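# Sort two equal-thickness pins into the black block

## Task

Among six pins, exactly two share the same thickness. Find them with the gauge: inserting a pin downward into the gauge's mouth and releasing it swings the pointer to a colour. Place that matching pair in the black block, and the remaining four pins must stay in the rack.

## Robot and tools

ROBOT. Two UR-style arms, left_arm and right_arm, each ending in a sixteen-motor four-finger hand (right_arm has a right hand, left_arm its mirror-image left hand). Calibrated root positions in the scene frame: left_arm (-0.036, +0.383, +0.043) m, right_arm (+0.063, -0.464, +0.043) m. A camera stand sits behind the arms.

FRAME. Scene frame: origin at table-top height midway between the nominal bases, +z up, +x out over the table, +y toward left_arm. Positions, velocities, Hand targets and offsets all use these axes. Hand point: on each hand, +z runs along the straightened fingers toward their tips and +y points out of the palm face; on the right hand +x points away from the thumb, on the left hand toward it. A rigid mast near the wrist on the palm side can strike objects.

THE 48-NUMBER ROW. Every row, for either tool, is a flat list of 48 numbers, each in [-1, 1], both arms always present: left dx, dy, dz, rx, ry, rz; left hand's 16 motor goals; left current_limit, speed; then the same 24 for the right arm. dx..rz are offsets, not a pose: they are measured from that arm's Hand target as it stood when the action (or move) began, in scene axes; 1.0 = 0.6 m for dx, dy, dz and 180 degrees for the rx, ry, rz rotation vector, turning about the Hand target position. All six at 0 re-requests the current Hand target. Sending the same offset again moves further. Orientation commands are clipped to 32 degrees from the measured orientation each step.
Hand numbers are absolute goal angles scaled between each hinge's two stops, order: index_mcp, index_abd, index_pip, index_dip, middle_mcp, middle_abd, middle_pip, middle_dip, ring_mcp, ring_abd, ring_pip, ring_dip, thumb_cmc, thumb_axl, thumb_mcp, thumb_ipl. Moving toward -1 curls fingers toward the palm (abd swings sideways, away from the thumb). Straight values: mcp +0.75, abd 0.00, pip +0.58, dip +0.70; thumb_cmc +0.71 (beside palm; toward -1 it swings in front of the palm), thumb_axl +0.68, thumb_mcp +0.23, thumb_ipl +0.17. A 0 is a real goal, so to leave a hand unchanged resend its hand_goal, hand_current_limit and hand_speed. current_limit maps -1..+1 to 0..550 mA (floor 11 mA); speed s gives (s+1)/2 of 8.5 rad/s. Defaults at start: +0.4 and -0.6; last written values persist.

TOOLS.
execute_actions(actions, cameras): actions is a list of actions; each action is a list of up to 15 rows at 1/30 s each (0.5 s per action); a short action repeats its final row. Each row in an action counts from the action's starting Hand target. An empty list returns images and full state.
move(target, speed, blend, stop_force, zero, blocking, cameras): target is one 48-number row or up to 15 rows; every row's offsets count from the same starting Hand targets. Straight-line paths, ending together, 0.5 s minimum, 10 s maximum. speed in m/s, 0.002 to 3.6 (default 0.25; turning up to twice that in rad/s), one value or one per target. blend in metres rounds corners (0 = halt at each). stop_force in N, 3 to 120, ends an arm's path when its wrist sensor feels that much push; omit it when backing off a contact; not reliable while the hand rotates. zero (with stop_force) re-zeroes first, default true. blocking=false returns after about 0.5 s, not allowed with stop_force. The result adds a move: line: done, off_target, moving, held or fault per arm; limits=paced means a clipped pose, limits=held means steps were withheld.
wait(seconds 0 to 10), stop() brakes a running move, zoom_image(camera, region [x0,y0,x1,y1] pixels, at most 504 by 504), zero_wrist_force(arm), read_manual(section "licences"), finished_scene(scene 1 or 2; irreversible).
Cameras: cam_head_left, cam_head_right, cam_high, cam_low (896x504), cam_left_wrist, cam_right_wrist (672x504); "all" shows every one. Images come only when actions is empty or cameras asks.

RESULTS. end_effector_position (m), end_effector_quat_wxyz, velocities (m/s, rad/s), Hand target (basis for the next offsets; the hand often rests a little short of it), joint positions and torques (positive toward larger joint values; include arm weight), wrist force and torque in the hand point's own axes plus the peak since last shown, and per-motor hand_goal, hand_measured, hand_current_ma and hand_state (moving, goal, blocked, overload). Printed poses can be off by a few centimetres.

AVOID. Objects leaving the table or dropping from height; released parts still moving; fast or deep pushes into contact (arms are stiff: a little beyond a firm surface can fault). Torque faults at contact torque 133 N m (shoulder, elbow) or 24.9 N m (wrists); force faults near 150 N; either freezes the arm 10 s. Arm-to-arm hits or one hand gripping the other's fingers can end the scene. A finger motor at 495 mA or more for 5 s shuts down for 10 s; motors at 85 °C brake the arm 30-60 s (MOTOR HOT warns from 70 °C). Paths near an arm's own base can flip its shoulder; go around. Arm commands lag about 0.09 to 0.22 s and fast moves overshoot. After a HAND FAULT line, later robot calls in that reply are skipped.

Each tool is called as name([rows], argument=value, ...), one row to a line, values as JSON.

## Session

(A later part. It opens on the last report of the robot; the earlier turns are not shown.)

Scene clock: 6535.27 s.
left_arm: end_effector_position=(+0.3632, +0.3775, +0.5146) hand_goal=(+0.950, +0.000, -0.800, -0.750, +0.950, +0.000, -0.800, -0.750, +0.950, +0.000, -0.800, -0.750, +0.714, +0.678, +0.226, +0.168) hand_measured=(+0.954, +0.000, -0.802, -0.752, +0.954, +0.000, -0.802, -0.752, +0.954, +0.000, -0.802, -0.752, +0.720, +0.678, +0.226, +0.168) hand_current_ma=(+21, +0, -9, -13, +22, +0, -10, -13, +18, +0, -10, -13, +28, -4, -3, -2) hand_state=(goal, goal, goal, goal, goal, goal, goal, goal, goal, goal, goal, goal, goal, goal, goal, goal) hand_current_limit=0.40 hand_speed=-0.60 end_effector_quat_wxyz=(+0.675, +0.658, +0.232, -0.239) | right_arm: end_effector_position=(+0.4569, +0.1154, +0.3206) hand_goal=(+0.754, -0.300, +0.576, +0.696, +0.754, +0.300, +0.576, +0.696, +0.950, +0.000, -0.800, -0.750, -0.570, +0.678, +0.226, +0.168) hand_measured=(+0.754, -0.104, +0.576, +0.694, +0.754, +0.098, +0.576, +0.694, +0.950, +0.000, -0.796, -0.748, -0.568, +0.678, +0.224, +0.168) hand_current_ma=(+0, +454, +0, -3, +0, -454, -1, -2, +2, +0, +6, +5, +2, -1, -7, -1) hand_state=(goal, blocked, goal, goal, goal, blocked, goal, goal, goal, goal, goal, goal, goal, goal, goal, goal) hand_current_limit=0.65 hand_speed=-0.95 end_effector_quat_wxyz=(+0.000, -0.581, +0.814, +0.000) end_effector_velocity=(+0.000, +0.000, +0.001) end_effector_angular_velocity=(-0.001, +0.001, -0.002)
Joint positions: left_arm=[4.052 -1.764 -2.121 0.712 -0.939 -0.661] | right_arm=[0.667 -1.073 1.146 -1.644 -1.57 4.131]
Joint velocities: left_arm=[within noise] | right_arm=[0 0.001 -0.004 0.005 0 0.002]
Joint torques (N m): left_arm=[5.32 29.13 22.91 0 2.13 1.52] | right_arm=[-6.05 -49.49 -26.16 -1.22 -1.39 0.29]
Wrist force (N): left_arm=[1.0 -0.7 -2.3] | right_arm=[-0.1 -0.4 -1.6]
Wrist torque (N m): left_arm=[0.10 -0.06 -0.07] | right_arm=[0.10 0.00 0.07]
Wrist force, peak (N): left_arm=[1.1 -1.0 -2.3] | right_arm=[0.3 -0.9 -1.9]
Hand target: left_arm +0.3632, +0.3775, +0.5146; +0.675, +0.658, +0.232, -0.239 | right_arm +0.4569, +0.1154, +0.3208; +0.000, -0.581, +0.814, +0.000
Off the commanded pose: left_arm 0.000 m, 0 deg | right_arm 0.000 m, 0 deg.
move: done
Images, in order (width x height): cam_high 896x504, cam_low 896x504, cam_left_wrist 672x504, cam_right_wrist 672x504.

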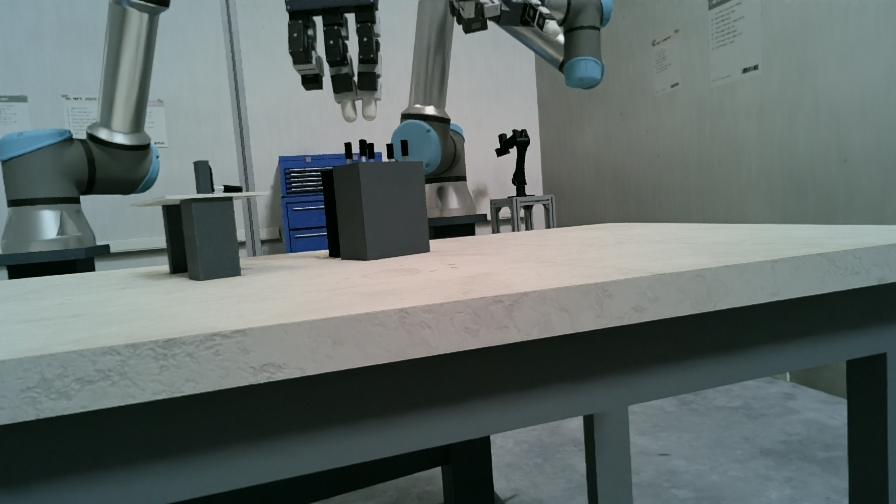

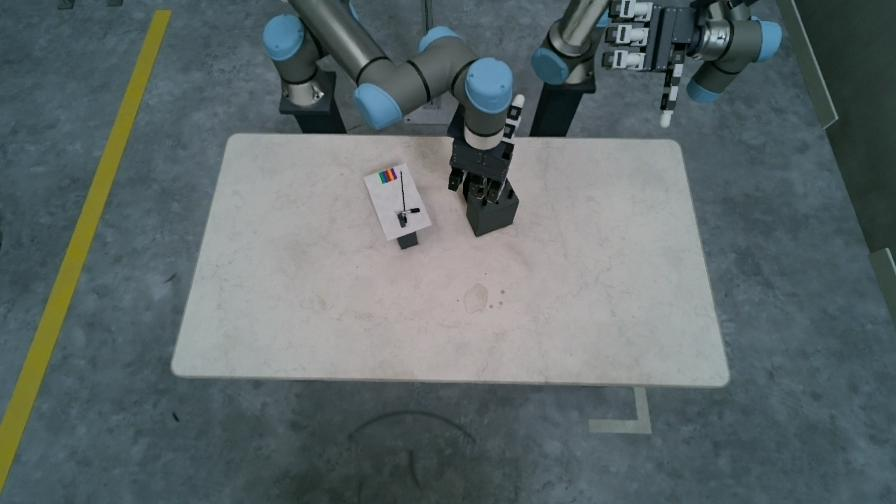

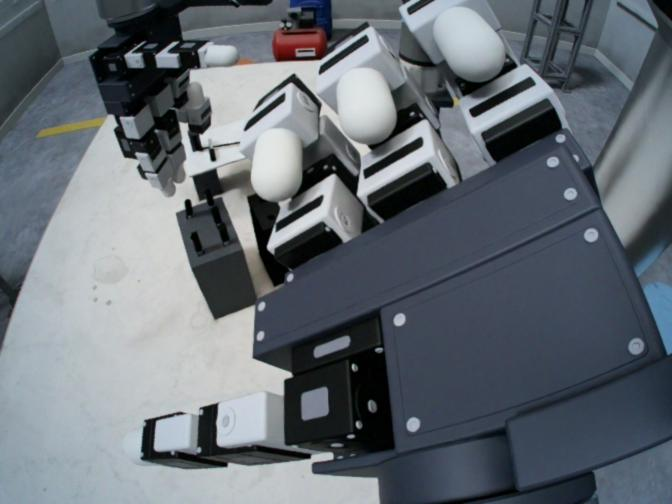

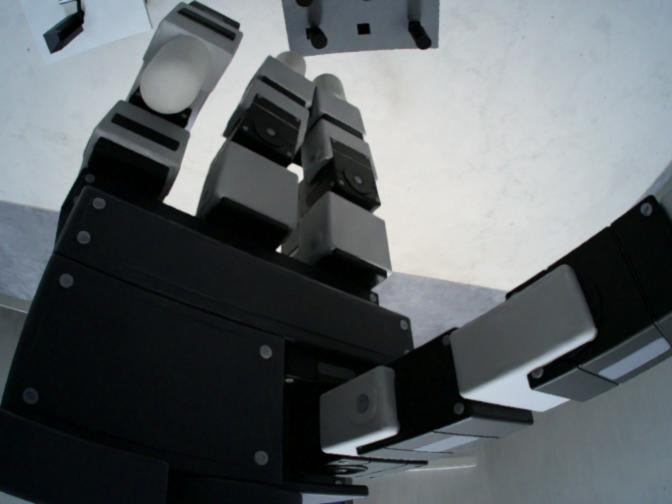

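move(target=[0,0,0,0,0,0,0.95,0,-0.8,-0.75,0.95,0,-0.8,-0.75,0.95,0,-0.8,-0.75,0.714,0.678,0.226,0.168,0.4,-0.6,-0.0025,-0.0008,-0.018,0,0,0,0.754,-0.02,0.576,0.696,0.754,0.02,0.576,0.696,0.95,0,-0.8,-0.75,-0.571,0.678,0.226,0.168,0.5,-0.85], speed=0.03, cameras=["cam_right_wrist","cam_left_wrist","cam_high"])

zoom_image(camera="cam_right_wrist", region=[250, 0, 390, 120])

zoom_image(camera="cam_left_wrist", region=[170, 180, 240, 255])

zoom_image(camera="cam_high", region=[335, 90, 425, 165])

Scene clock: 6565.50 s.
left_arm: end_effector_position=(+0.3632, +0.3775, +0.5146) hand_goal=(+0.950, +0.000, -0.800, -0.750, +0.950, +0.000, -0.800, -0.750, +0.950, +0.000, -0.800, -0.750, +0.714, +0.678, +0.226, +0.168) hand_measured=(+0.954, +0.000, -0.802, -0.752, +0.954, +0.000, -0.802, -0.752, +0.954, +0.000, -0.802, -0.752, +0.720, +0.678, +0.226, +0.168) hand_current_ma=(+21, +0, -9, -13, +22, +0, -10, -13, +18, +0, -10, -13, +28, -4, -3, -2) hand_state=(goal, goal, goal, goal, goal, goal, goal, goal, goal, goal, goal, goal, goal, goal, goal, goal) hand_current_limit=0.40 hand_speed=-0.60 end_effector_quat_wxyz=(+0.675, +0.658, +0.232, -0.239) | right_arm: end_effector_position=(+0.4554, +0.1150, +0.3101) hand_goal=(+0.754, -0.020, +0.576, +0.696, +0.754, +0.020, +0.576, +0.696, +0.950, +0.000, -0.800, -0.750, -0.570, +0.678, +0.226, +0.168) hand_measured=(+0.754, -0.022, +0.576, +0.694, +0.754, +0.022, +0.576, +0.694, +0.950, +0.000, -0.796, -0.748, -0.568, +0.678, +0.224, +0.168) hand_current_ma=(+0, -5, +0, -3, +0, +5, -1, -2, +2, +0, +6, +5, +2, -1, -7, -1) hand_state=(goal, goal, goal, goal, goal, goal, goal, goal, goal, goal, goal, goal, goal, goal, goal, goal) hand_current_limit=0.50 hand_speed=-0.85 end_effector_quat_wxyz=(+0.000, -0.581, +0.814, +0.000)
Joint positions: left_arm=[4.052 -1.764 -2.121 0.712 -0.939 -0.661] | right_arm=[0.668 -1.074 1.175 -1.671 -1.57 4.132]
Joint torques (N m): left_arm=[5.59 29.56 22.92 0.07 2.3 1.47] | right_arm=[11.44 -50.85 -15.76 -3.9 -1.37 1.13]
Wrist force (N): left_arm=[0.8 -0.6 -2.3] | right_arm=[-0.3 -0.3 -1.5]
Wrist torque (N m): left_arm=[0.11 -0.04 -0.08] | right_arm=[0.13 0.01 0.00]
Wrist force, peak (N): left_arm=[1.1 -0.7 -2.5] | right_arm=[-0.3 -0.2 -1.8]
Hand target: left_arm +0.3632, +0.3775, +0.5146; +0.675, +0.658, +0.232, -0.239 | right_arm +0.4554, +0.1150, +0.3100; +0.000, -0.581, +0.814, +0.000
Off the commanded pose: left_arm 0.000 m, 0 deg | right_arm 0.000 m, 0 deg.
move: done
Images, in order (width x height): cam_high 896x504, cam_left_wrist 672x504, cam_right_wrist 672x504.

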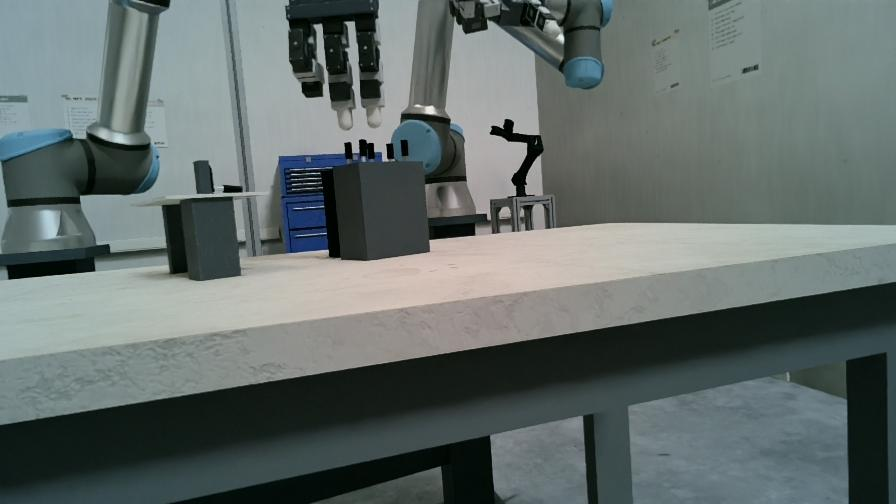

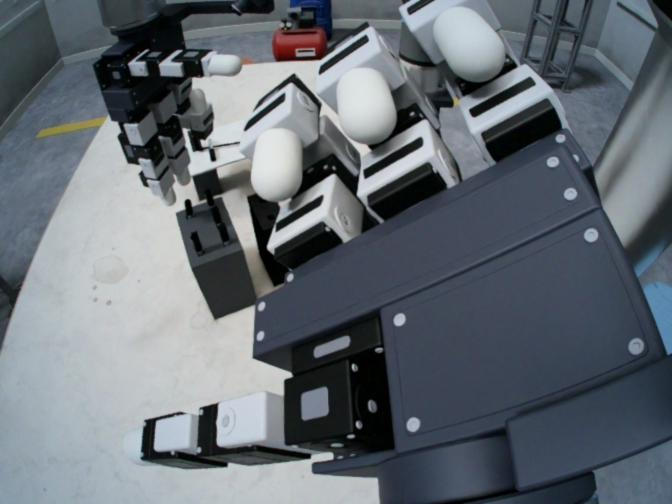

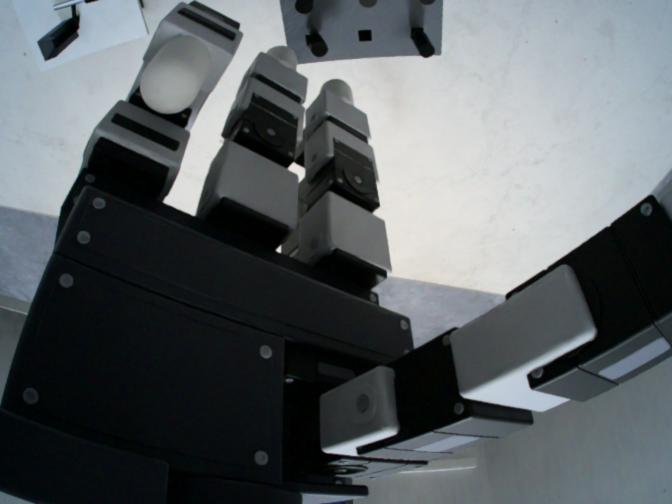

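Scaled by 3.600 from the camera's 672x504 image, which has a finer 960x720 frame.

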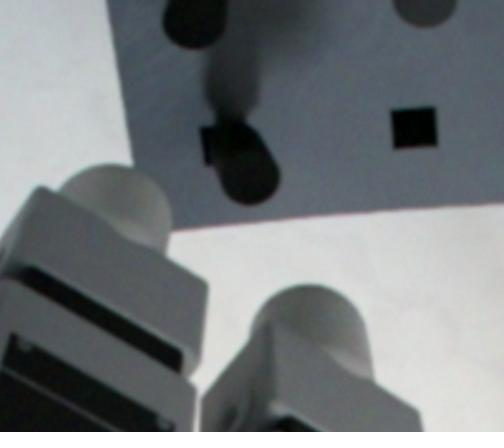

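Scaled by 6.720 from the camera's 672x504 image, which has a finer 960x720 frame.

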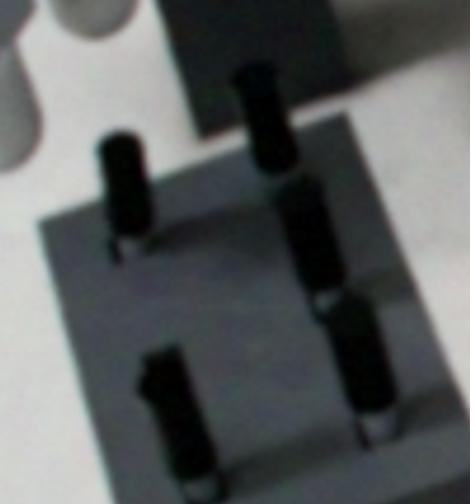

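Scaled by 5.600.

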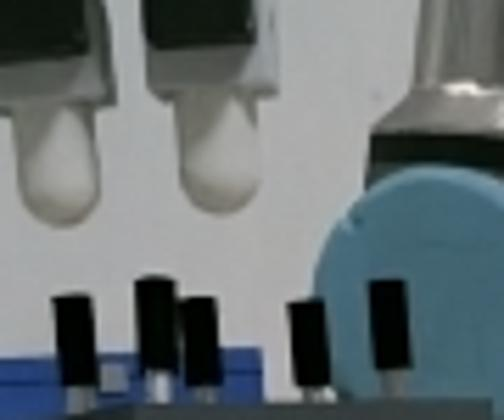

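move(target=[0,0,0,0,0,0,0.95,0,-0.8,-0.75,0.95,0,-0.8,-0.75,0.95,0,-0.8,-0.75,0.714,0.678,0.226,0.168,0.4,-0.6,-0.0098,0.0027,0,0,0,0,0.754,-0.02,0.576,0.696,0.754,0.02,0.576,0.696,0.95,0,-0.8,-0.75,-0.571,0.678,0.226,0.168,0.5,-0.85], speed=0.03, cameras=["cam_right_wrist"])

zoom_image(camera="cam_right_wrist", region=[250, 0, 390, 120])

Scene clock: 6574.70 s.
left_arm: end_effector_position=(+0.3632, +0.3775, +0.5146) hand_goal=(+0.950, +0.000, -0.800, -0.750, +0.950, +0.000, -0.800, -0.750, +0.950, +0.000, -0.800, -0.750, +0.714, +0.678, +0.226, +0.168) hand_measured=(+0.954, +0.000, -0.802, -0.752, +0.954, +0.000, -0.802, -0.752, +0.954, +0.000, -0.802, -0.752, +0.720, +0.678, +0.226, +0.168) hand_current_ma=(+21, +0, -9, -13, +22, +0, -10, -13, +18, +0, -10, -13, +28, -4, -3, -2) hand_state=(goal, goal, goal, goal, goal, goal, goal, goal, goal, goal, goal, goal, goal, goal, goal, goal) hand_current_limit=0.40 hand_speed=-0.60 end_effector_quat_wxyz=(+0.675, +0.658, +0.232, -0.239) | right_arm: end_effector_position=(+0.4498, +0.1165, +0.3100) hand_goal=(+0.754, -0.020, +0.576, +0.696, +0.754, +0.020, +0.576, +0.696, +0.950, +0.000, -0.800, -0.750, -0.570, +0.678, +0.226, +0.168) hand_measured=(+0.754, -0.022, +0.576, +0.694, +0.754, +0.022, +0.576, +0.694, +0.950, +0.000, -0.796, -0.748, -0.568, +0.678, +0.224, +0.168) hand_current_ma=(+0, -5, +0, -3, +0, +5, -1, -2, +2, +0, +6, +5, +2, -1, -7, -1) hand_state=(goal, goal, goal, goal, goal, goal, goal, goal, goal, goal, goal, goal, goal, goal, goal, goal) hand_current_limit=0.50 hand_speed=-0.85 end_effector_quat_wxyz=(+0.000, -0.581, +0.814, +0.000)
Joint positions: left_arm=[4.052 -1.764 -2.121 0.712 -0.939 -0.661] | right_arm=[0.675 -1.08 1.185 -1.675 -1.57 4.139]
Joint torques (N m): left_arm=[5.89 29.7 22.26 0.13 2.18 1.61] | right_arm=[11.3 -48.9 -15.9 -3.94 2.18 1.11]
Wrist force (N): left_arm=[1.0 -0.9 -2.1] | right_arm=[-0.5 -0.3 -1.4]
Wrist torque (N m): left_arm=[0.05 -0.06 -0.06] | right_arm=[0.13 0.04 -0.11]
Wrist force, peak (N): left_arm=[1.0 -0.6 -2.6] | right_arm=[-0.4 -0.4 -1.7]
Hand target: left_arm +0.3632, +0.3775, +0.5146; +0.675, +0.658, +0.232, -0.239 | right_arm +0.4495, +0.1166, +0.3100; +0.000, -0.581, +0.814, +0.000
Off the commanded pose: left_arm 0.000 m, 0 deg | right_arm 0.000 m, 0 deg.
move: done
Images, in order (width x height): cam_right_wrist 672x504.

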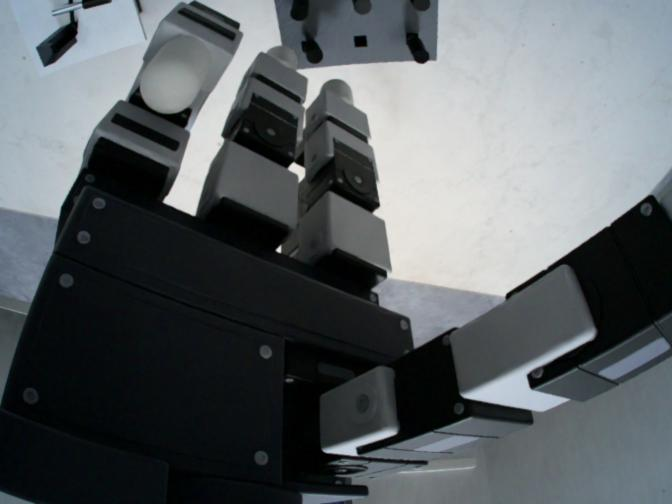

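Scaled by 3.600 from the camera's 672x504 image, which has a finer 960x720 frame.

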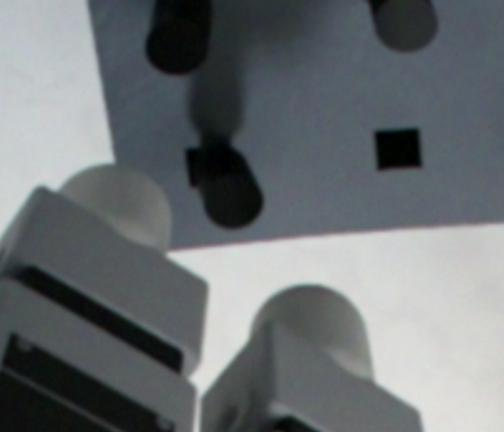

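move([
  [0,0,0,0,0,0,0.95,0,-0.8,-0.75,0.95,0,-0.8,-0.75,0.95,0,-0.8,-0.75,0.714,0.678,0.226,0.168,0.4,-0.6,0.0068,-0.0022,0,0,0,0,0.754,-0.02,0.576,0.696,0.754,0.02,0.576,0.696,0.95,0,-0.8,-0.75,-0.571,0.678,0.226,0.168,0.5,-0.85],
  [0,0,0,0,0,0,0.95,0,-0.8,-0.75,0.95,0,-0.8,-0.75,0.95,0,-0.8,-0.75,0.714,0.678,0.226,0.168,0.4,-0.6,0.0068,-0.0022,-0.0417,0,0,0,0.754,-0.02,0.576,0.696,0.754,0.02,0.576,0.696,0.95,0,-0.8,-0.75,-0.571,0.678,0.226,0.168,0.5,-0.85],
], speed=0.03, cameras=["cam_right_wrist","cam_high","cam_left_wrist"])

zoom_image(camera="cam_high", region=[335, 90, 425, 165])

zoom_image(camera="cam_left_wrist", region=[150, 150, 250, 255])

zoom_image(camera="cam_right_wrist", region=[250, 0, 390, 120])

Scene clock: 6604.80 s.
left_arm: end_effector_position=(+0.3632, +0.3775, +0.5146) hand_goal=(+0.950, +0.000, -0.800, -0.750, +0.950, +0.000, -0.800, -0.750, +0.950, +0.000, -0.800, -0.750, +0.714, +0.678, +0.226, +0.168) hand_measured=(+0.954, +0.000, -0.802, -0.752, +0.954, +0.000, -0.802, -0.752, +0.954, +0.000, -0.802, -0.752, +0.720, +0.678, +0.226, +0.168) hand_current_ma=(+21, +0, -9, -13, +22, +0, -10, -13, +18, +0, -10, -13, +28, -4, -3, -2) hand_state=(goal, goal, goal, goal, goal, goal, goal, goal, goal, goal, goal, goal, goal, goal, goal, goal) hand_current_limit=0.40 hand_speed=-0.60 end_effector_quat_wxyz=(+0.675, +0.658, +0.232, -0.239) | right_arm: end_effector_position=(+0.4536, +0.1153, +0.2851) hand_goal=(+0.754, -0.020, +0.576, +0.696, +0.754, +0.020, +0.576, +0.696, +0.950, +0.000, -0.800, -0.750, -0.570, +0.678, +0.226, +0.168) hand_measured=(+0.754, -0.022, +0.576, +0.694, +0.754, +0.022, +0.576, +0.694, +0.950, +0.000, -0.796, -0.748, -0.568, +0.678, +0.224, +0.168) hand_current_ma=(+0, -5, +0, -3, +0, +5, -1, -2, +2, +0, +6, +5, +2, -1, -7, -1) hand_state=(goal, goal, goal, goal, goal, goal, goal, goal, goal, goal, goal, goal, goal, goal, goal, goal) hand_current_limit=0.50 hand_speed=-0.85 end_effector_quat_wxyz=(+0.000, -0.581, +0.814, +0.000)
Joint positions: left_arm=[4.052 -1.764 -2.121 0.712 -0.939 -0.661] | right_arm=[0.67 -1.068 1.23 -1.733 -1.57 4.134]
Joint torques (N m): left_arm=[4.8 29.51 22.03 -0.1 2.18 1.42] | right_arm=[-9.23 -34.71 -14.82 -3.99 -0.99 -1.11]
Wrist force (N): left_arm=[1.2 -0.8 -2.2] | right_arm=[-0.3 -0.5 -1.4]
Wrist torque (N m): left_arm=[0.07 -0.09 -0.04] | right_arm=[0.11 0.01 0.03]
Wrist force, peak (N): left_arm=[1.3 -0.7 -2.4] | right_arm=[-0.7 -0.4 -1.6]
Hand target: left_arm +0.3632, +0.3775, +0.5146; +0.675, +0.658, +0.232, -0.239 | right_arm +0.4536, +0.1153, +0.2850; +0.000, -0.581, +0.814, +0.000
Off the commanded pose: left_arm 0.000 m, 0 deg | right_arm 0.000 m, 0 deg.
move: done
Images, in order (width x height): cam_high 896x504, cam_left_wrist 672x504, cam_right_wrist 672x504.

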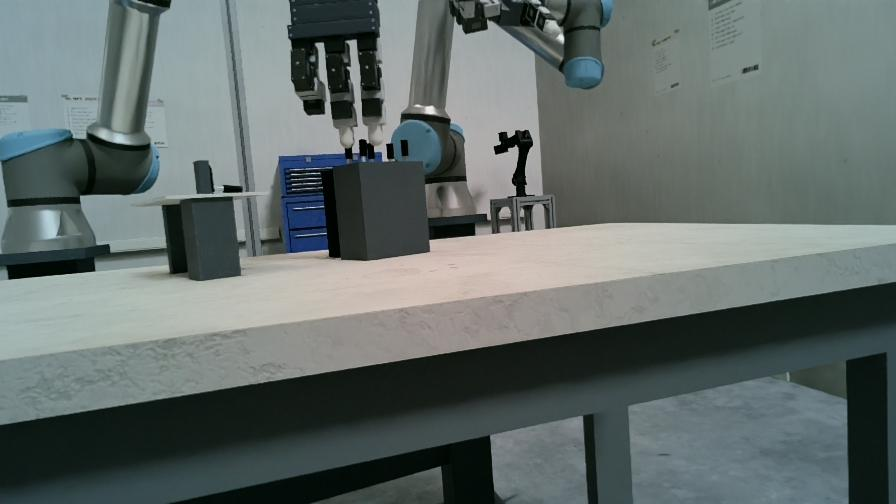

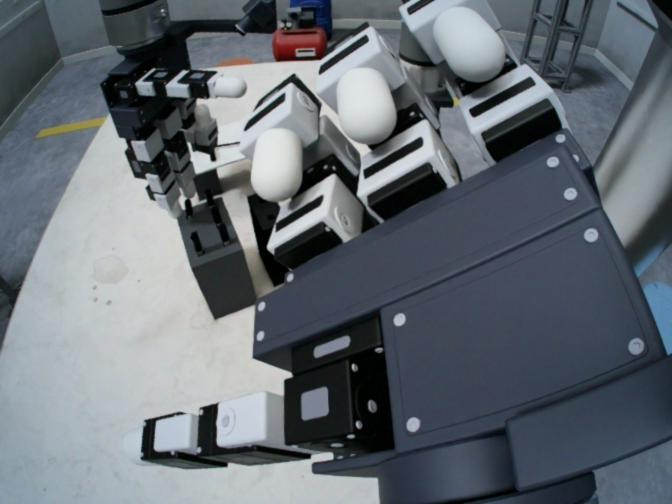

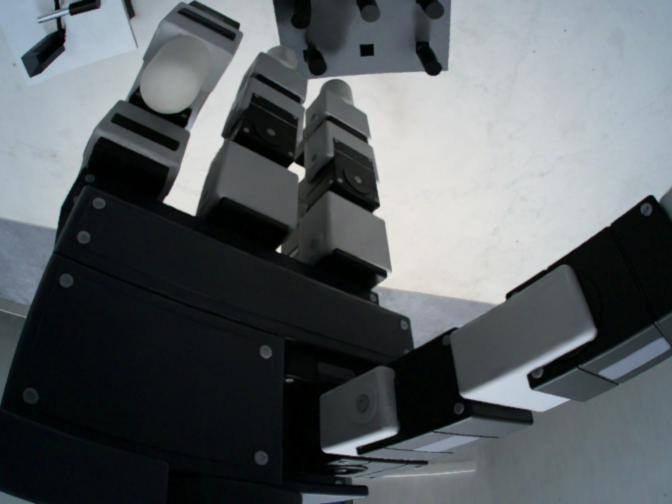

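Scaled by 5.600.

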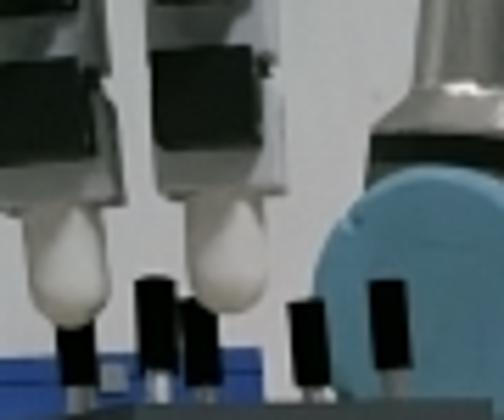

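Scaled by 4.800 from the camera's 672x504 image, which has a finer 960x720 frame.

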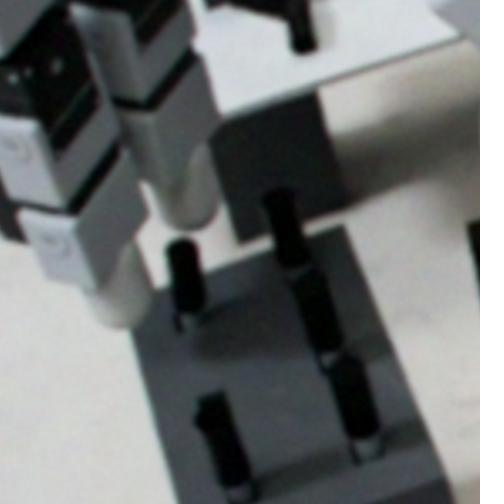

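Scaled by 3.600 from the camera's 672x504 image, which has a finer 960x720 frame.

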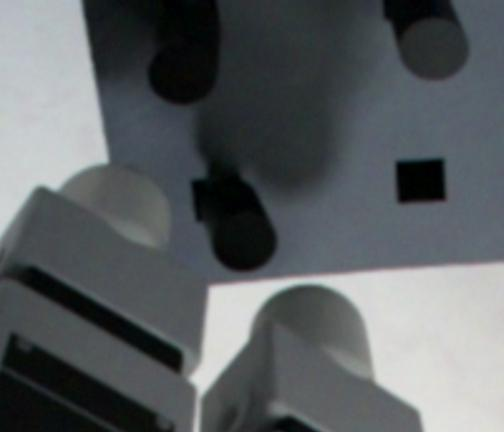

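move(target=[0,0,0,0,0,0,0.95,0,-0.8,-0.75,0.95,0,-0.8,-0.75,0.95,0,-0.8,-0.75,0.714,0.678,0.226,0.168,0.4,-0.6,-0.0048,0.0003,-0.01,0,0,0,0.754,-0.02,0.576,0.696,0.754,0.02,0.576,0.696,0.95,0,-0.8,-0.75,-0.571,0.678,0.226,0.168,0.5,-0.85], speed=0.02, cameras=["cam_right_wrist","cam_high","cam_left_wrist"])

zoom_image(camera="cam_right_wrist", region=[250, 0, 390, 120])

zoom_image(camera="cam_left_wrist", region=[150, 150, 250, 255])

Scene clock: 6628.27 s.
left_arm: end_effector_position=(+0.3632, +0.3775, +0.5146) hand_goal=(+0.950, +0.000, -0.800, -0.750, +0.950, +0.000, -0.800, -0.750, +0.950, +0.000, -0.800, -0.750, +0.714, +0.678, +0.226, +0.168) hand_measured=(+0.954, +0.000, -0.802, -0.752, +0.954, +0.000, -0.802, -0.752, +0.954, +0.000, -0.802, -0.752, +0.720, +0.678, +0.226, +0.168) hand_current_ma=(+21, +0, -9, -13, +22, +0, -10, -13, +18, +0, -10, -13, +28, -4, -3, -2) hand_state=(goal, goal, goal, goal, goal, goal, goal, goal, goal, goal, goal, goal, goal, goal, goal, goal) hand_current_limit=0.40 hand_speed=-0.60 end_effector_quat_wxyz=(+0.675, +0.658, +0.232, -0.239) | right_arm: end_effector_position=(+0.4508, +0.1154, +0.2791) hand_goal=(+0.754, -0.020, +0.576, +0.696, +0.754, +0.020, +0.576, +0.696, +0.950, +0.000, -0.800, -0.750, -0.570, +0.678, +0.226, +0.168) hand_measured=(+0.754, -0.022, +0.576, +0.694, +0.754, +0.022, +0.576, +0.694, +0.950, +0.000, -0.796, -0.748, -0.568, +0.678, +0.224, +0.168) hand_current_ma=(+0, -5, +0, -3, +0, +5, -1, -2, +2, +0, +6, +5, +2, -1, -7, -1) hand_state=(goal, goal, goal, goal, goal, goal, goal, goal, goal, goal, goal, goal, goal, goal, goal, goal) hand_current_limit=0.50 hand_speed=-0.85 end_effector_quat_wxyz=(+0.000, -0.581, +0.814, +0.000)
Joint positions: left_arm=[4.052 -1.764 -2.121 0.712 -0.939 -0.661] | right_arm=[0.673 -1.07 1.248 -1.749 -1.57 4.137]
Joint torques (N m): left_arm=[4.68 29.31 22.41 0.11 2.15 1.46] | right_arm=[11.62 -50.47 -16.53 -4.07 -2 1.08]
Wrist force (N): left_arm=[0.9 -0.9 -2.6] | right_arm=[-0.4 -0.3 -1.3]
Wrist torque (N m): left_arm=[0.10 -0.06 -0.07] | right_arm=[0.13 0.01 -0.10]
Wrist force, peak (N): left_arm=[0.9 -0.9 -2.6] | right_arm=[-0.6 -0.2 -1.6]
Hand target: left_arm +0.3632, +0.3775, +0.5146; +0.675, +0.658, +0.232, -0.239 | right_arm +0.4507, +0.1154, +0.2790; +0.000, -0.581, +0.814, +0.000
Off the commanded pose: left_arm 0.000 m, 0 deg | right_arm 0.000 m, 0 deg.
move: done
Images, in order (width x height): cam_high 896x504, cam_left_wrist 672x504, cam_right_wrist 672x504.

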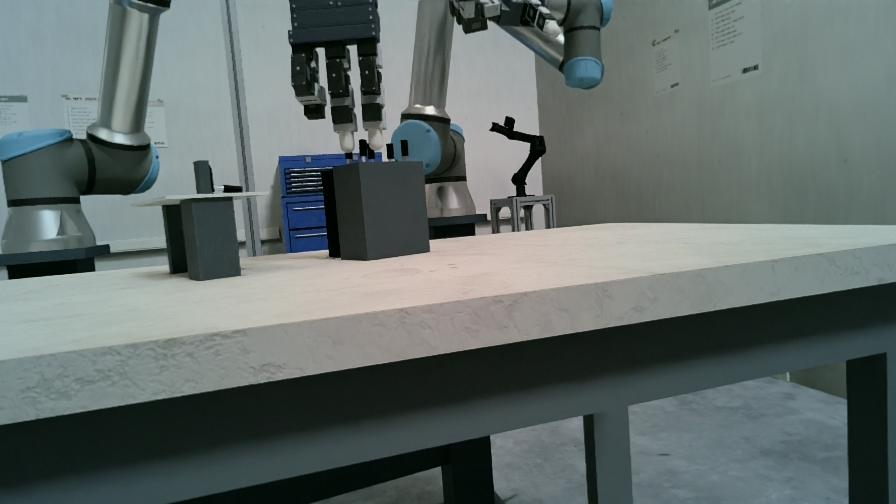

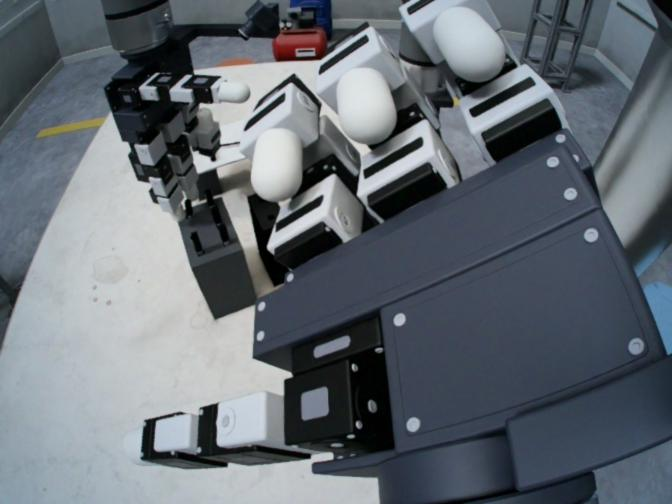

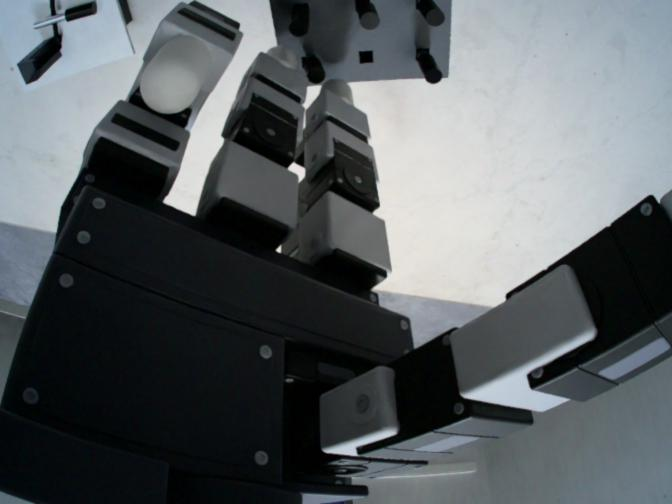

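Scaled by 3.600 from the camera's 672x504 image, which has a finer 960x720 frame.

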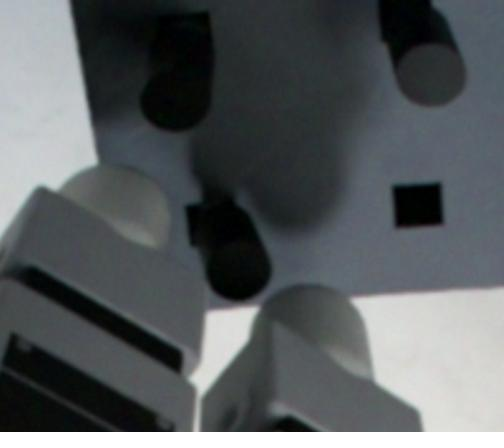

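Scaled by 4.800 from the camera's 672x504 image, which has a finer 960x720 frame.

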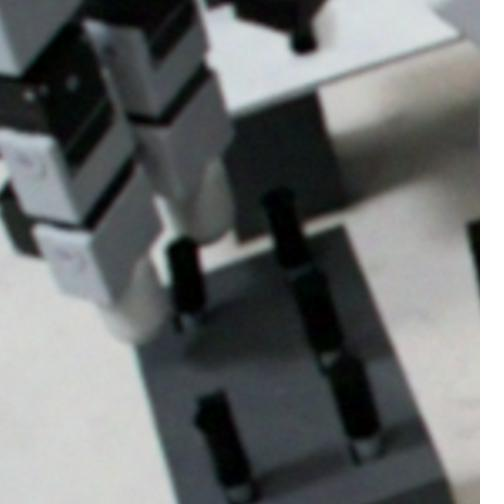

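move(target=[0,0,0,0,0,0,0.95,0,-0.8,-0.75,0.95,0,-0.8,-0.75,0.95,0,-0.8,-0.75,0.714,0.678,0.226,0.168,0.4,-0.6,0.0017,0.0027,0,0,0,0,0.754,-0.04,0.576,0.696,0.754,0.04,0.576,0.696,0.95,0,-0.8,-0.75,-0.571,0.678,0.226,0.168,0.5,-0.85], speed=0.02)

move(target=[0,0,0,0,0,0,0.95,0,-0.8,-0.75,0.95,0,-0.8,-0.75,0.95,0,-0.8,-0.75,0.714,0.678,0.226,0.168,0.4,-0.6,0,0,-0.025,0,0,0,0.754,-0.04,0.576,0.696,0.754,0.04,0.576,0.696,0.95,0,-0.8,-0.75,-0.571,0.678,0.226,0.168,0.5,-0.85], speed=0.012, stop_force=3, cameras=["cam_right_wrist","cam_high","cam_left_wrist"])

zoom_image(camera="cam_right_wrist", region=[250, 0, 390, 120])

zoom_image(camera="cam_left_wrist", region=[150, 150, 250, 255])

zoom_image(camera="cam_high", region=[335, 90, 425, 165])

Scene clock: 6645.03 s.
left_arm: end_effector_position=(+0.3632, +0.3775, +0.5146) hand_goal=(+0.950, +0.000, -0.800, -0.750, +0.950, +0.000, -0.800, -0.750, +0.950, +0.000, -0.800, -0.750, +0.714, +0.678, +0.226, +0.168) hand_measured=(+0.954, +0.000, -0.802, -0.752, +0.954, +0.000, -0.802, -0.752, +0.954, +0.000, -0.802, -0.752, +0.720, +0.678, +0.226, +0.168) hand_current_ma=(+21, +0, -9, -13, +22, +0, -10, -13, +18, +0, -10, -13, +28, -4, -3, -2) hand_state=(goal, goal, goal, goal, goal, goal, goal, goal, goal, goal, goal, goal, goal, goal, goal, goal) hand_current_limit=0.40 hand_speed=-0.60 end_effector_quat_wxyz=(+0.675, +0.658, +0.232, -0.239) | right_arm: end_effector_position=(+0.4517, +0.1170, +0.2790) hand_goal=(+0.754, -0.040, +0.576, +0.696, +0.754, +0.040, +0.576, +0.696, +0.950, +0.000, -0.800, -0.750, -0.570, +0.678, +0.226, +0.168) hand_measured=(+0.754, -0.036, +0.576, +0.694, +0.754, +0.036, +0.576, +0.694, +0.950, +0.000, -0.796, -0.748, -0.568, +0.678, +0.224, +0.168) hand_current_ma=(+0, +5, +0, -3, +0, -6, -1, -2, +2, +0, +6, +5, +2, -1, -7, -1) hand_state=(goal, goal, goal, goal, goal, goal, goal, goal, goal, goal, goal, goal, goal, goal, goal, goal) hand_current_limit=0.50 hand_speed=-0.85 end_effector_quat_wxyz=(+0.000, -0.581, +0.814, +0.000)
Joint positions: left_arm=[4.052 -1.764 -2.121 0.712 -0.939 -0.661] | right_arm=[0.674 -1.065 1.242 -1.747 -1.57 4.138]
Joint torques (N m): left_arm=[4.97 28.71 22.1 0.01 2.28 1.3] | right_arm=[12.27 -33.46 -27.42 -1.55 0.02 1.2]
Wrist force (N): left_arm=[0.9 -0.9 -1.9] | right_arm=[-0.4 -0.3 -1.1]
Wrist torque (N m): left_arm=[0.05 -0.04 -0.07] | right_arm=[0.11 0.02 -0.10]
Wrist force, peak (N): left_arm=[1.3 -0.8 -2.4] | right_arm=[-0.2 -0.4 -1.7]
Hand target: left_arm +0.3632, +0.3775, +0.5146; +0.675, +0.658, +0.232, -0.239 | right_arm +0.4517, +0.1171, +0.2790; +0.000, -0.581, +0.814, +0.000
Off the commanded pose: left_arm 0.000 m, 0 deg | right_arm 0.000 m, 0 deg.
move: done

Scene clock: 6647.43 s.
left_arm: end_effector_position=(+0.3632, +0.3775, +0.5146) hand_goal=(+0.950, +0.000, -0.800, -0.750, +0.950, +0.000, -0.800, -0.750, +0.950, +0.000, -0.800, -0.750, +0.714, +0.678, +0.226, +0.168) hand_measured=(+0.954, +0.000, -0.802, -0.752, +0.954, +0.000, -0.802, -0.752, +0.954, +0.000, -0.802, -0.752, +0.720, +0.678, +0.226, +0.168) hand_current_ma=(+21, +0, -9, -13, +22, +0, -10, -13, +18, +0, -10, -13, +28, -4, -3, -2) hand_state=(goal, goal, goal, goal, goal, goal, goal, goal, goal, goal, goal, goal, goal, goal, goal, goal) hand_current_limit=0.40 hand_speed=-0.60 end_effector_quat_wxyz=(+0.675, +0.658, +0.232, -0.239) | right_arm: end_effector_position=(+0.4517, +0.1171, +0.2660) hand_goal=(+0.754, -0.040, +0.576, +0.696, +0.754, +0.040, +0.576, +0.696, +0.950, +0.000, -0.800, -0.750, -0.570, +0.678, +0.226, +0.168) hand_measured=(+0.754, -0.036, +0.576, +0.694, +0.754, +0.038, +0.576, +0.694, +0.950, +0.000, -0.796, -0.748, -0.568, +0.678, +0.224, +0.168) hand_current_ma=(+0, +5, +0, -3, +0, -2, -1, -5, +2, +0, +6, +5, +2, -1, -7, -1) hand_state=(goal, goal, goal, goal, goal, goal, goal, goal, goal, goal, goal, goal, goal, goal, goal, goal) hand_current_limit=0.50 hand_speed=-0.85 end_effector_quat_wxyz=(+0.000, -0.581, +0.814, +0.000)
Joint positions: left_arm=[4.052 -1.764 -2.121 0.712 -0.939 -0.661] | right_arm=[0.674 -1.059 1.266 -1.777 -1.57 4.138]
Joint torques (N m): left_arm=[5.07 29.14 22.48 0 2.15 1.57] | right_arm=[11.05 -49.04 -25.44 -1.22 0.1 1.3]
Wrist force (N): left_arm=[1.0 -0.8 -2.1] | right_arm=[0.2 -0.4 -3.9]
Wrist torque (N m): left_arm=[0.08 -0.06 -0.06] | right_arm=[0.34 0.11 -0.05]
Wrist force, peak (N): left_arm=[1.2 -0.8 -2.3] | right_arm=[1.2 -1.1 -8.6]
Hand target: left_arm +0.3632, +0.3775, +0.5146; +0.675, +0.658, +0.232, -0.239 | right_arm +0.4517, +0.1171, +0.2660; +0.000, -0.581, +0.814, +0.000 (not the last commanded pose)
Off the commanded pose: left_arm 0.000 m, 0 deg | right_arm 0.002 m, 0 deg.
move: contact (right_arm)
Images, in order (width x height): cam_high 896x504, cam_left_wrist 672x504, cam_right_wrist 672x504.

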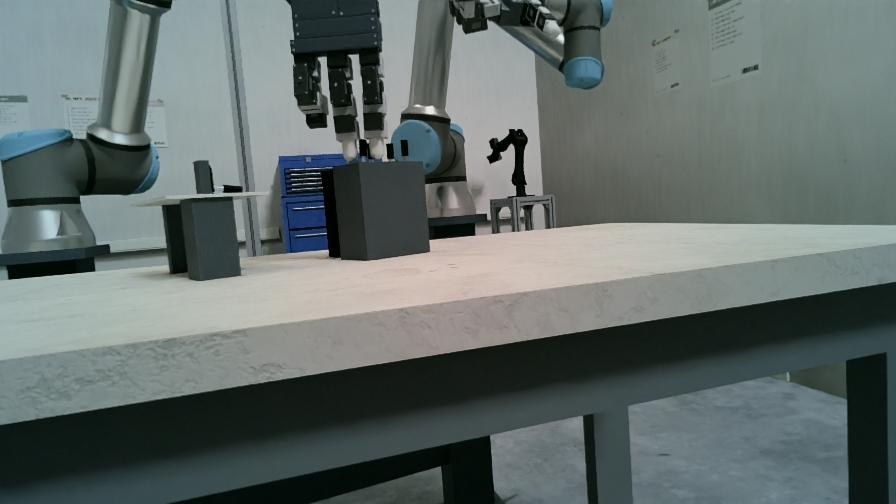

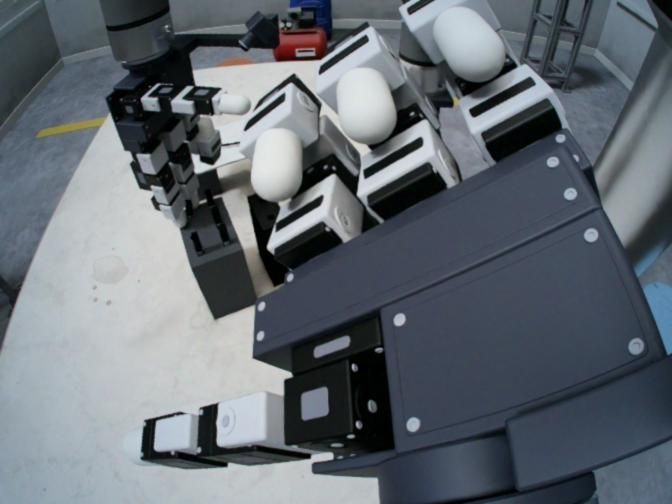

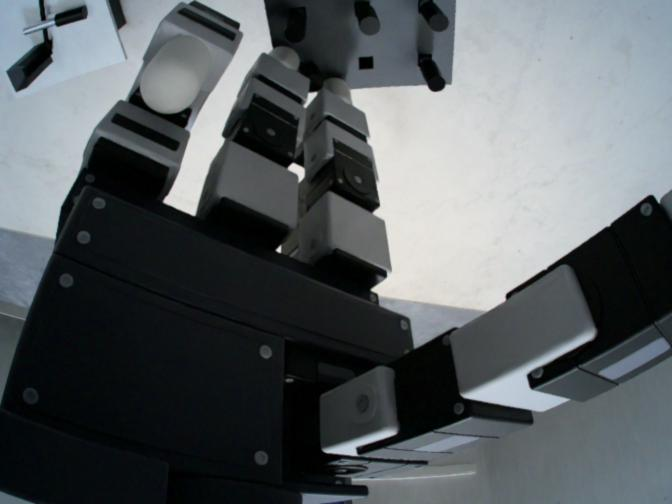

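Scaled by 3.600 from the camera's 672x504 image, which has a finer 960x720 frame.

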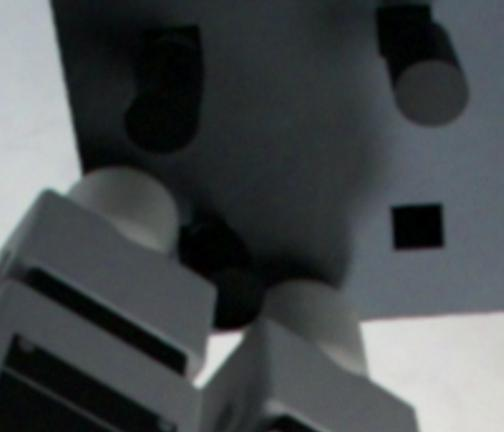

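Scaled by 4.800 from the camera's 672x504 image, which has a finer 960x720 frame.

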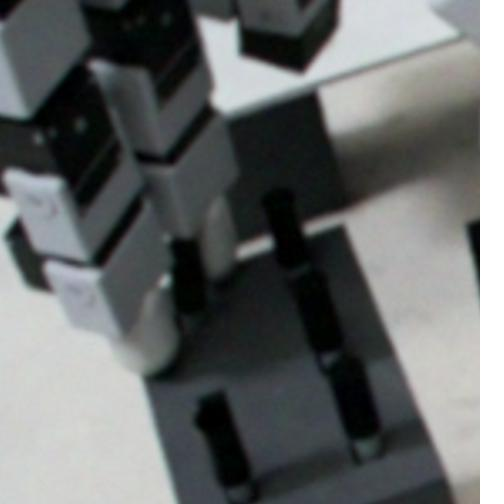

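Scaled by 5.600.

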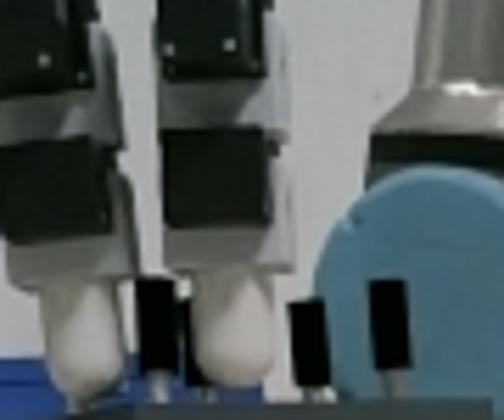

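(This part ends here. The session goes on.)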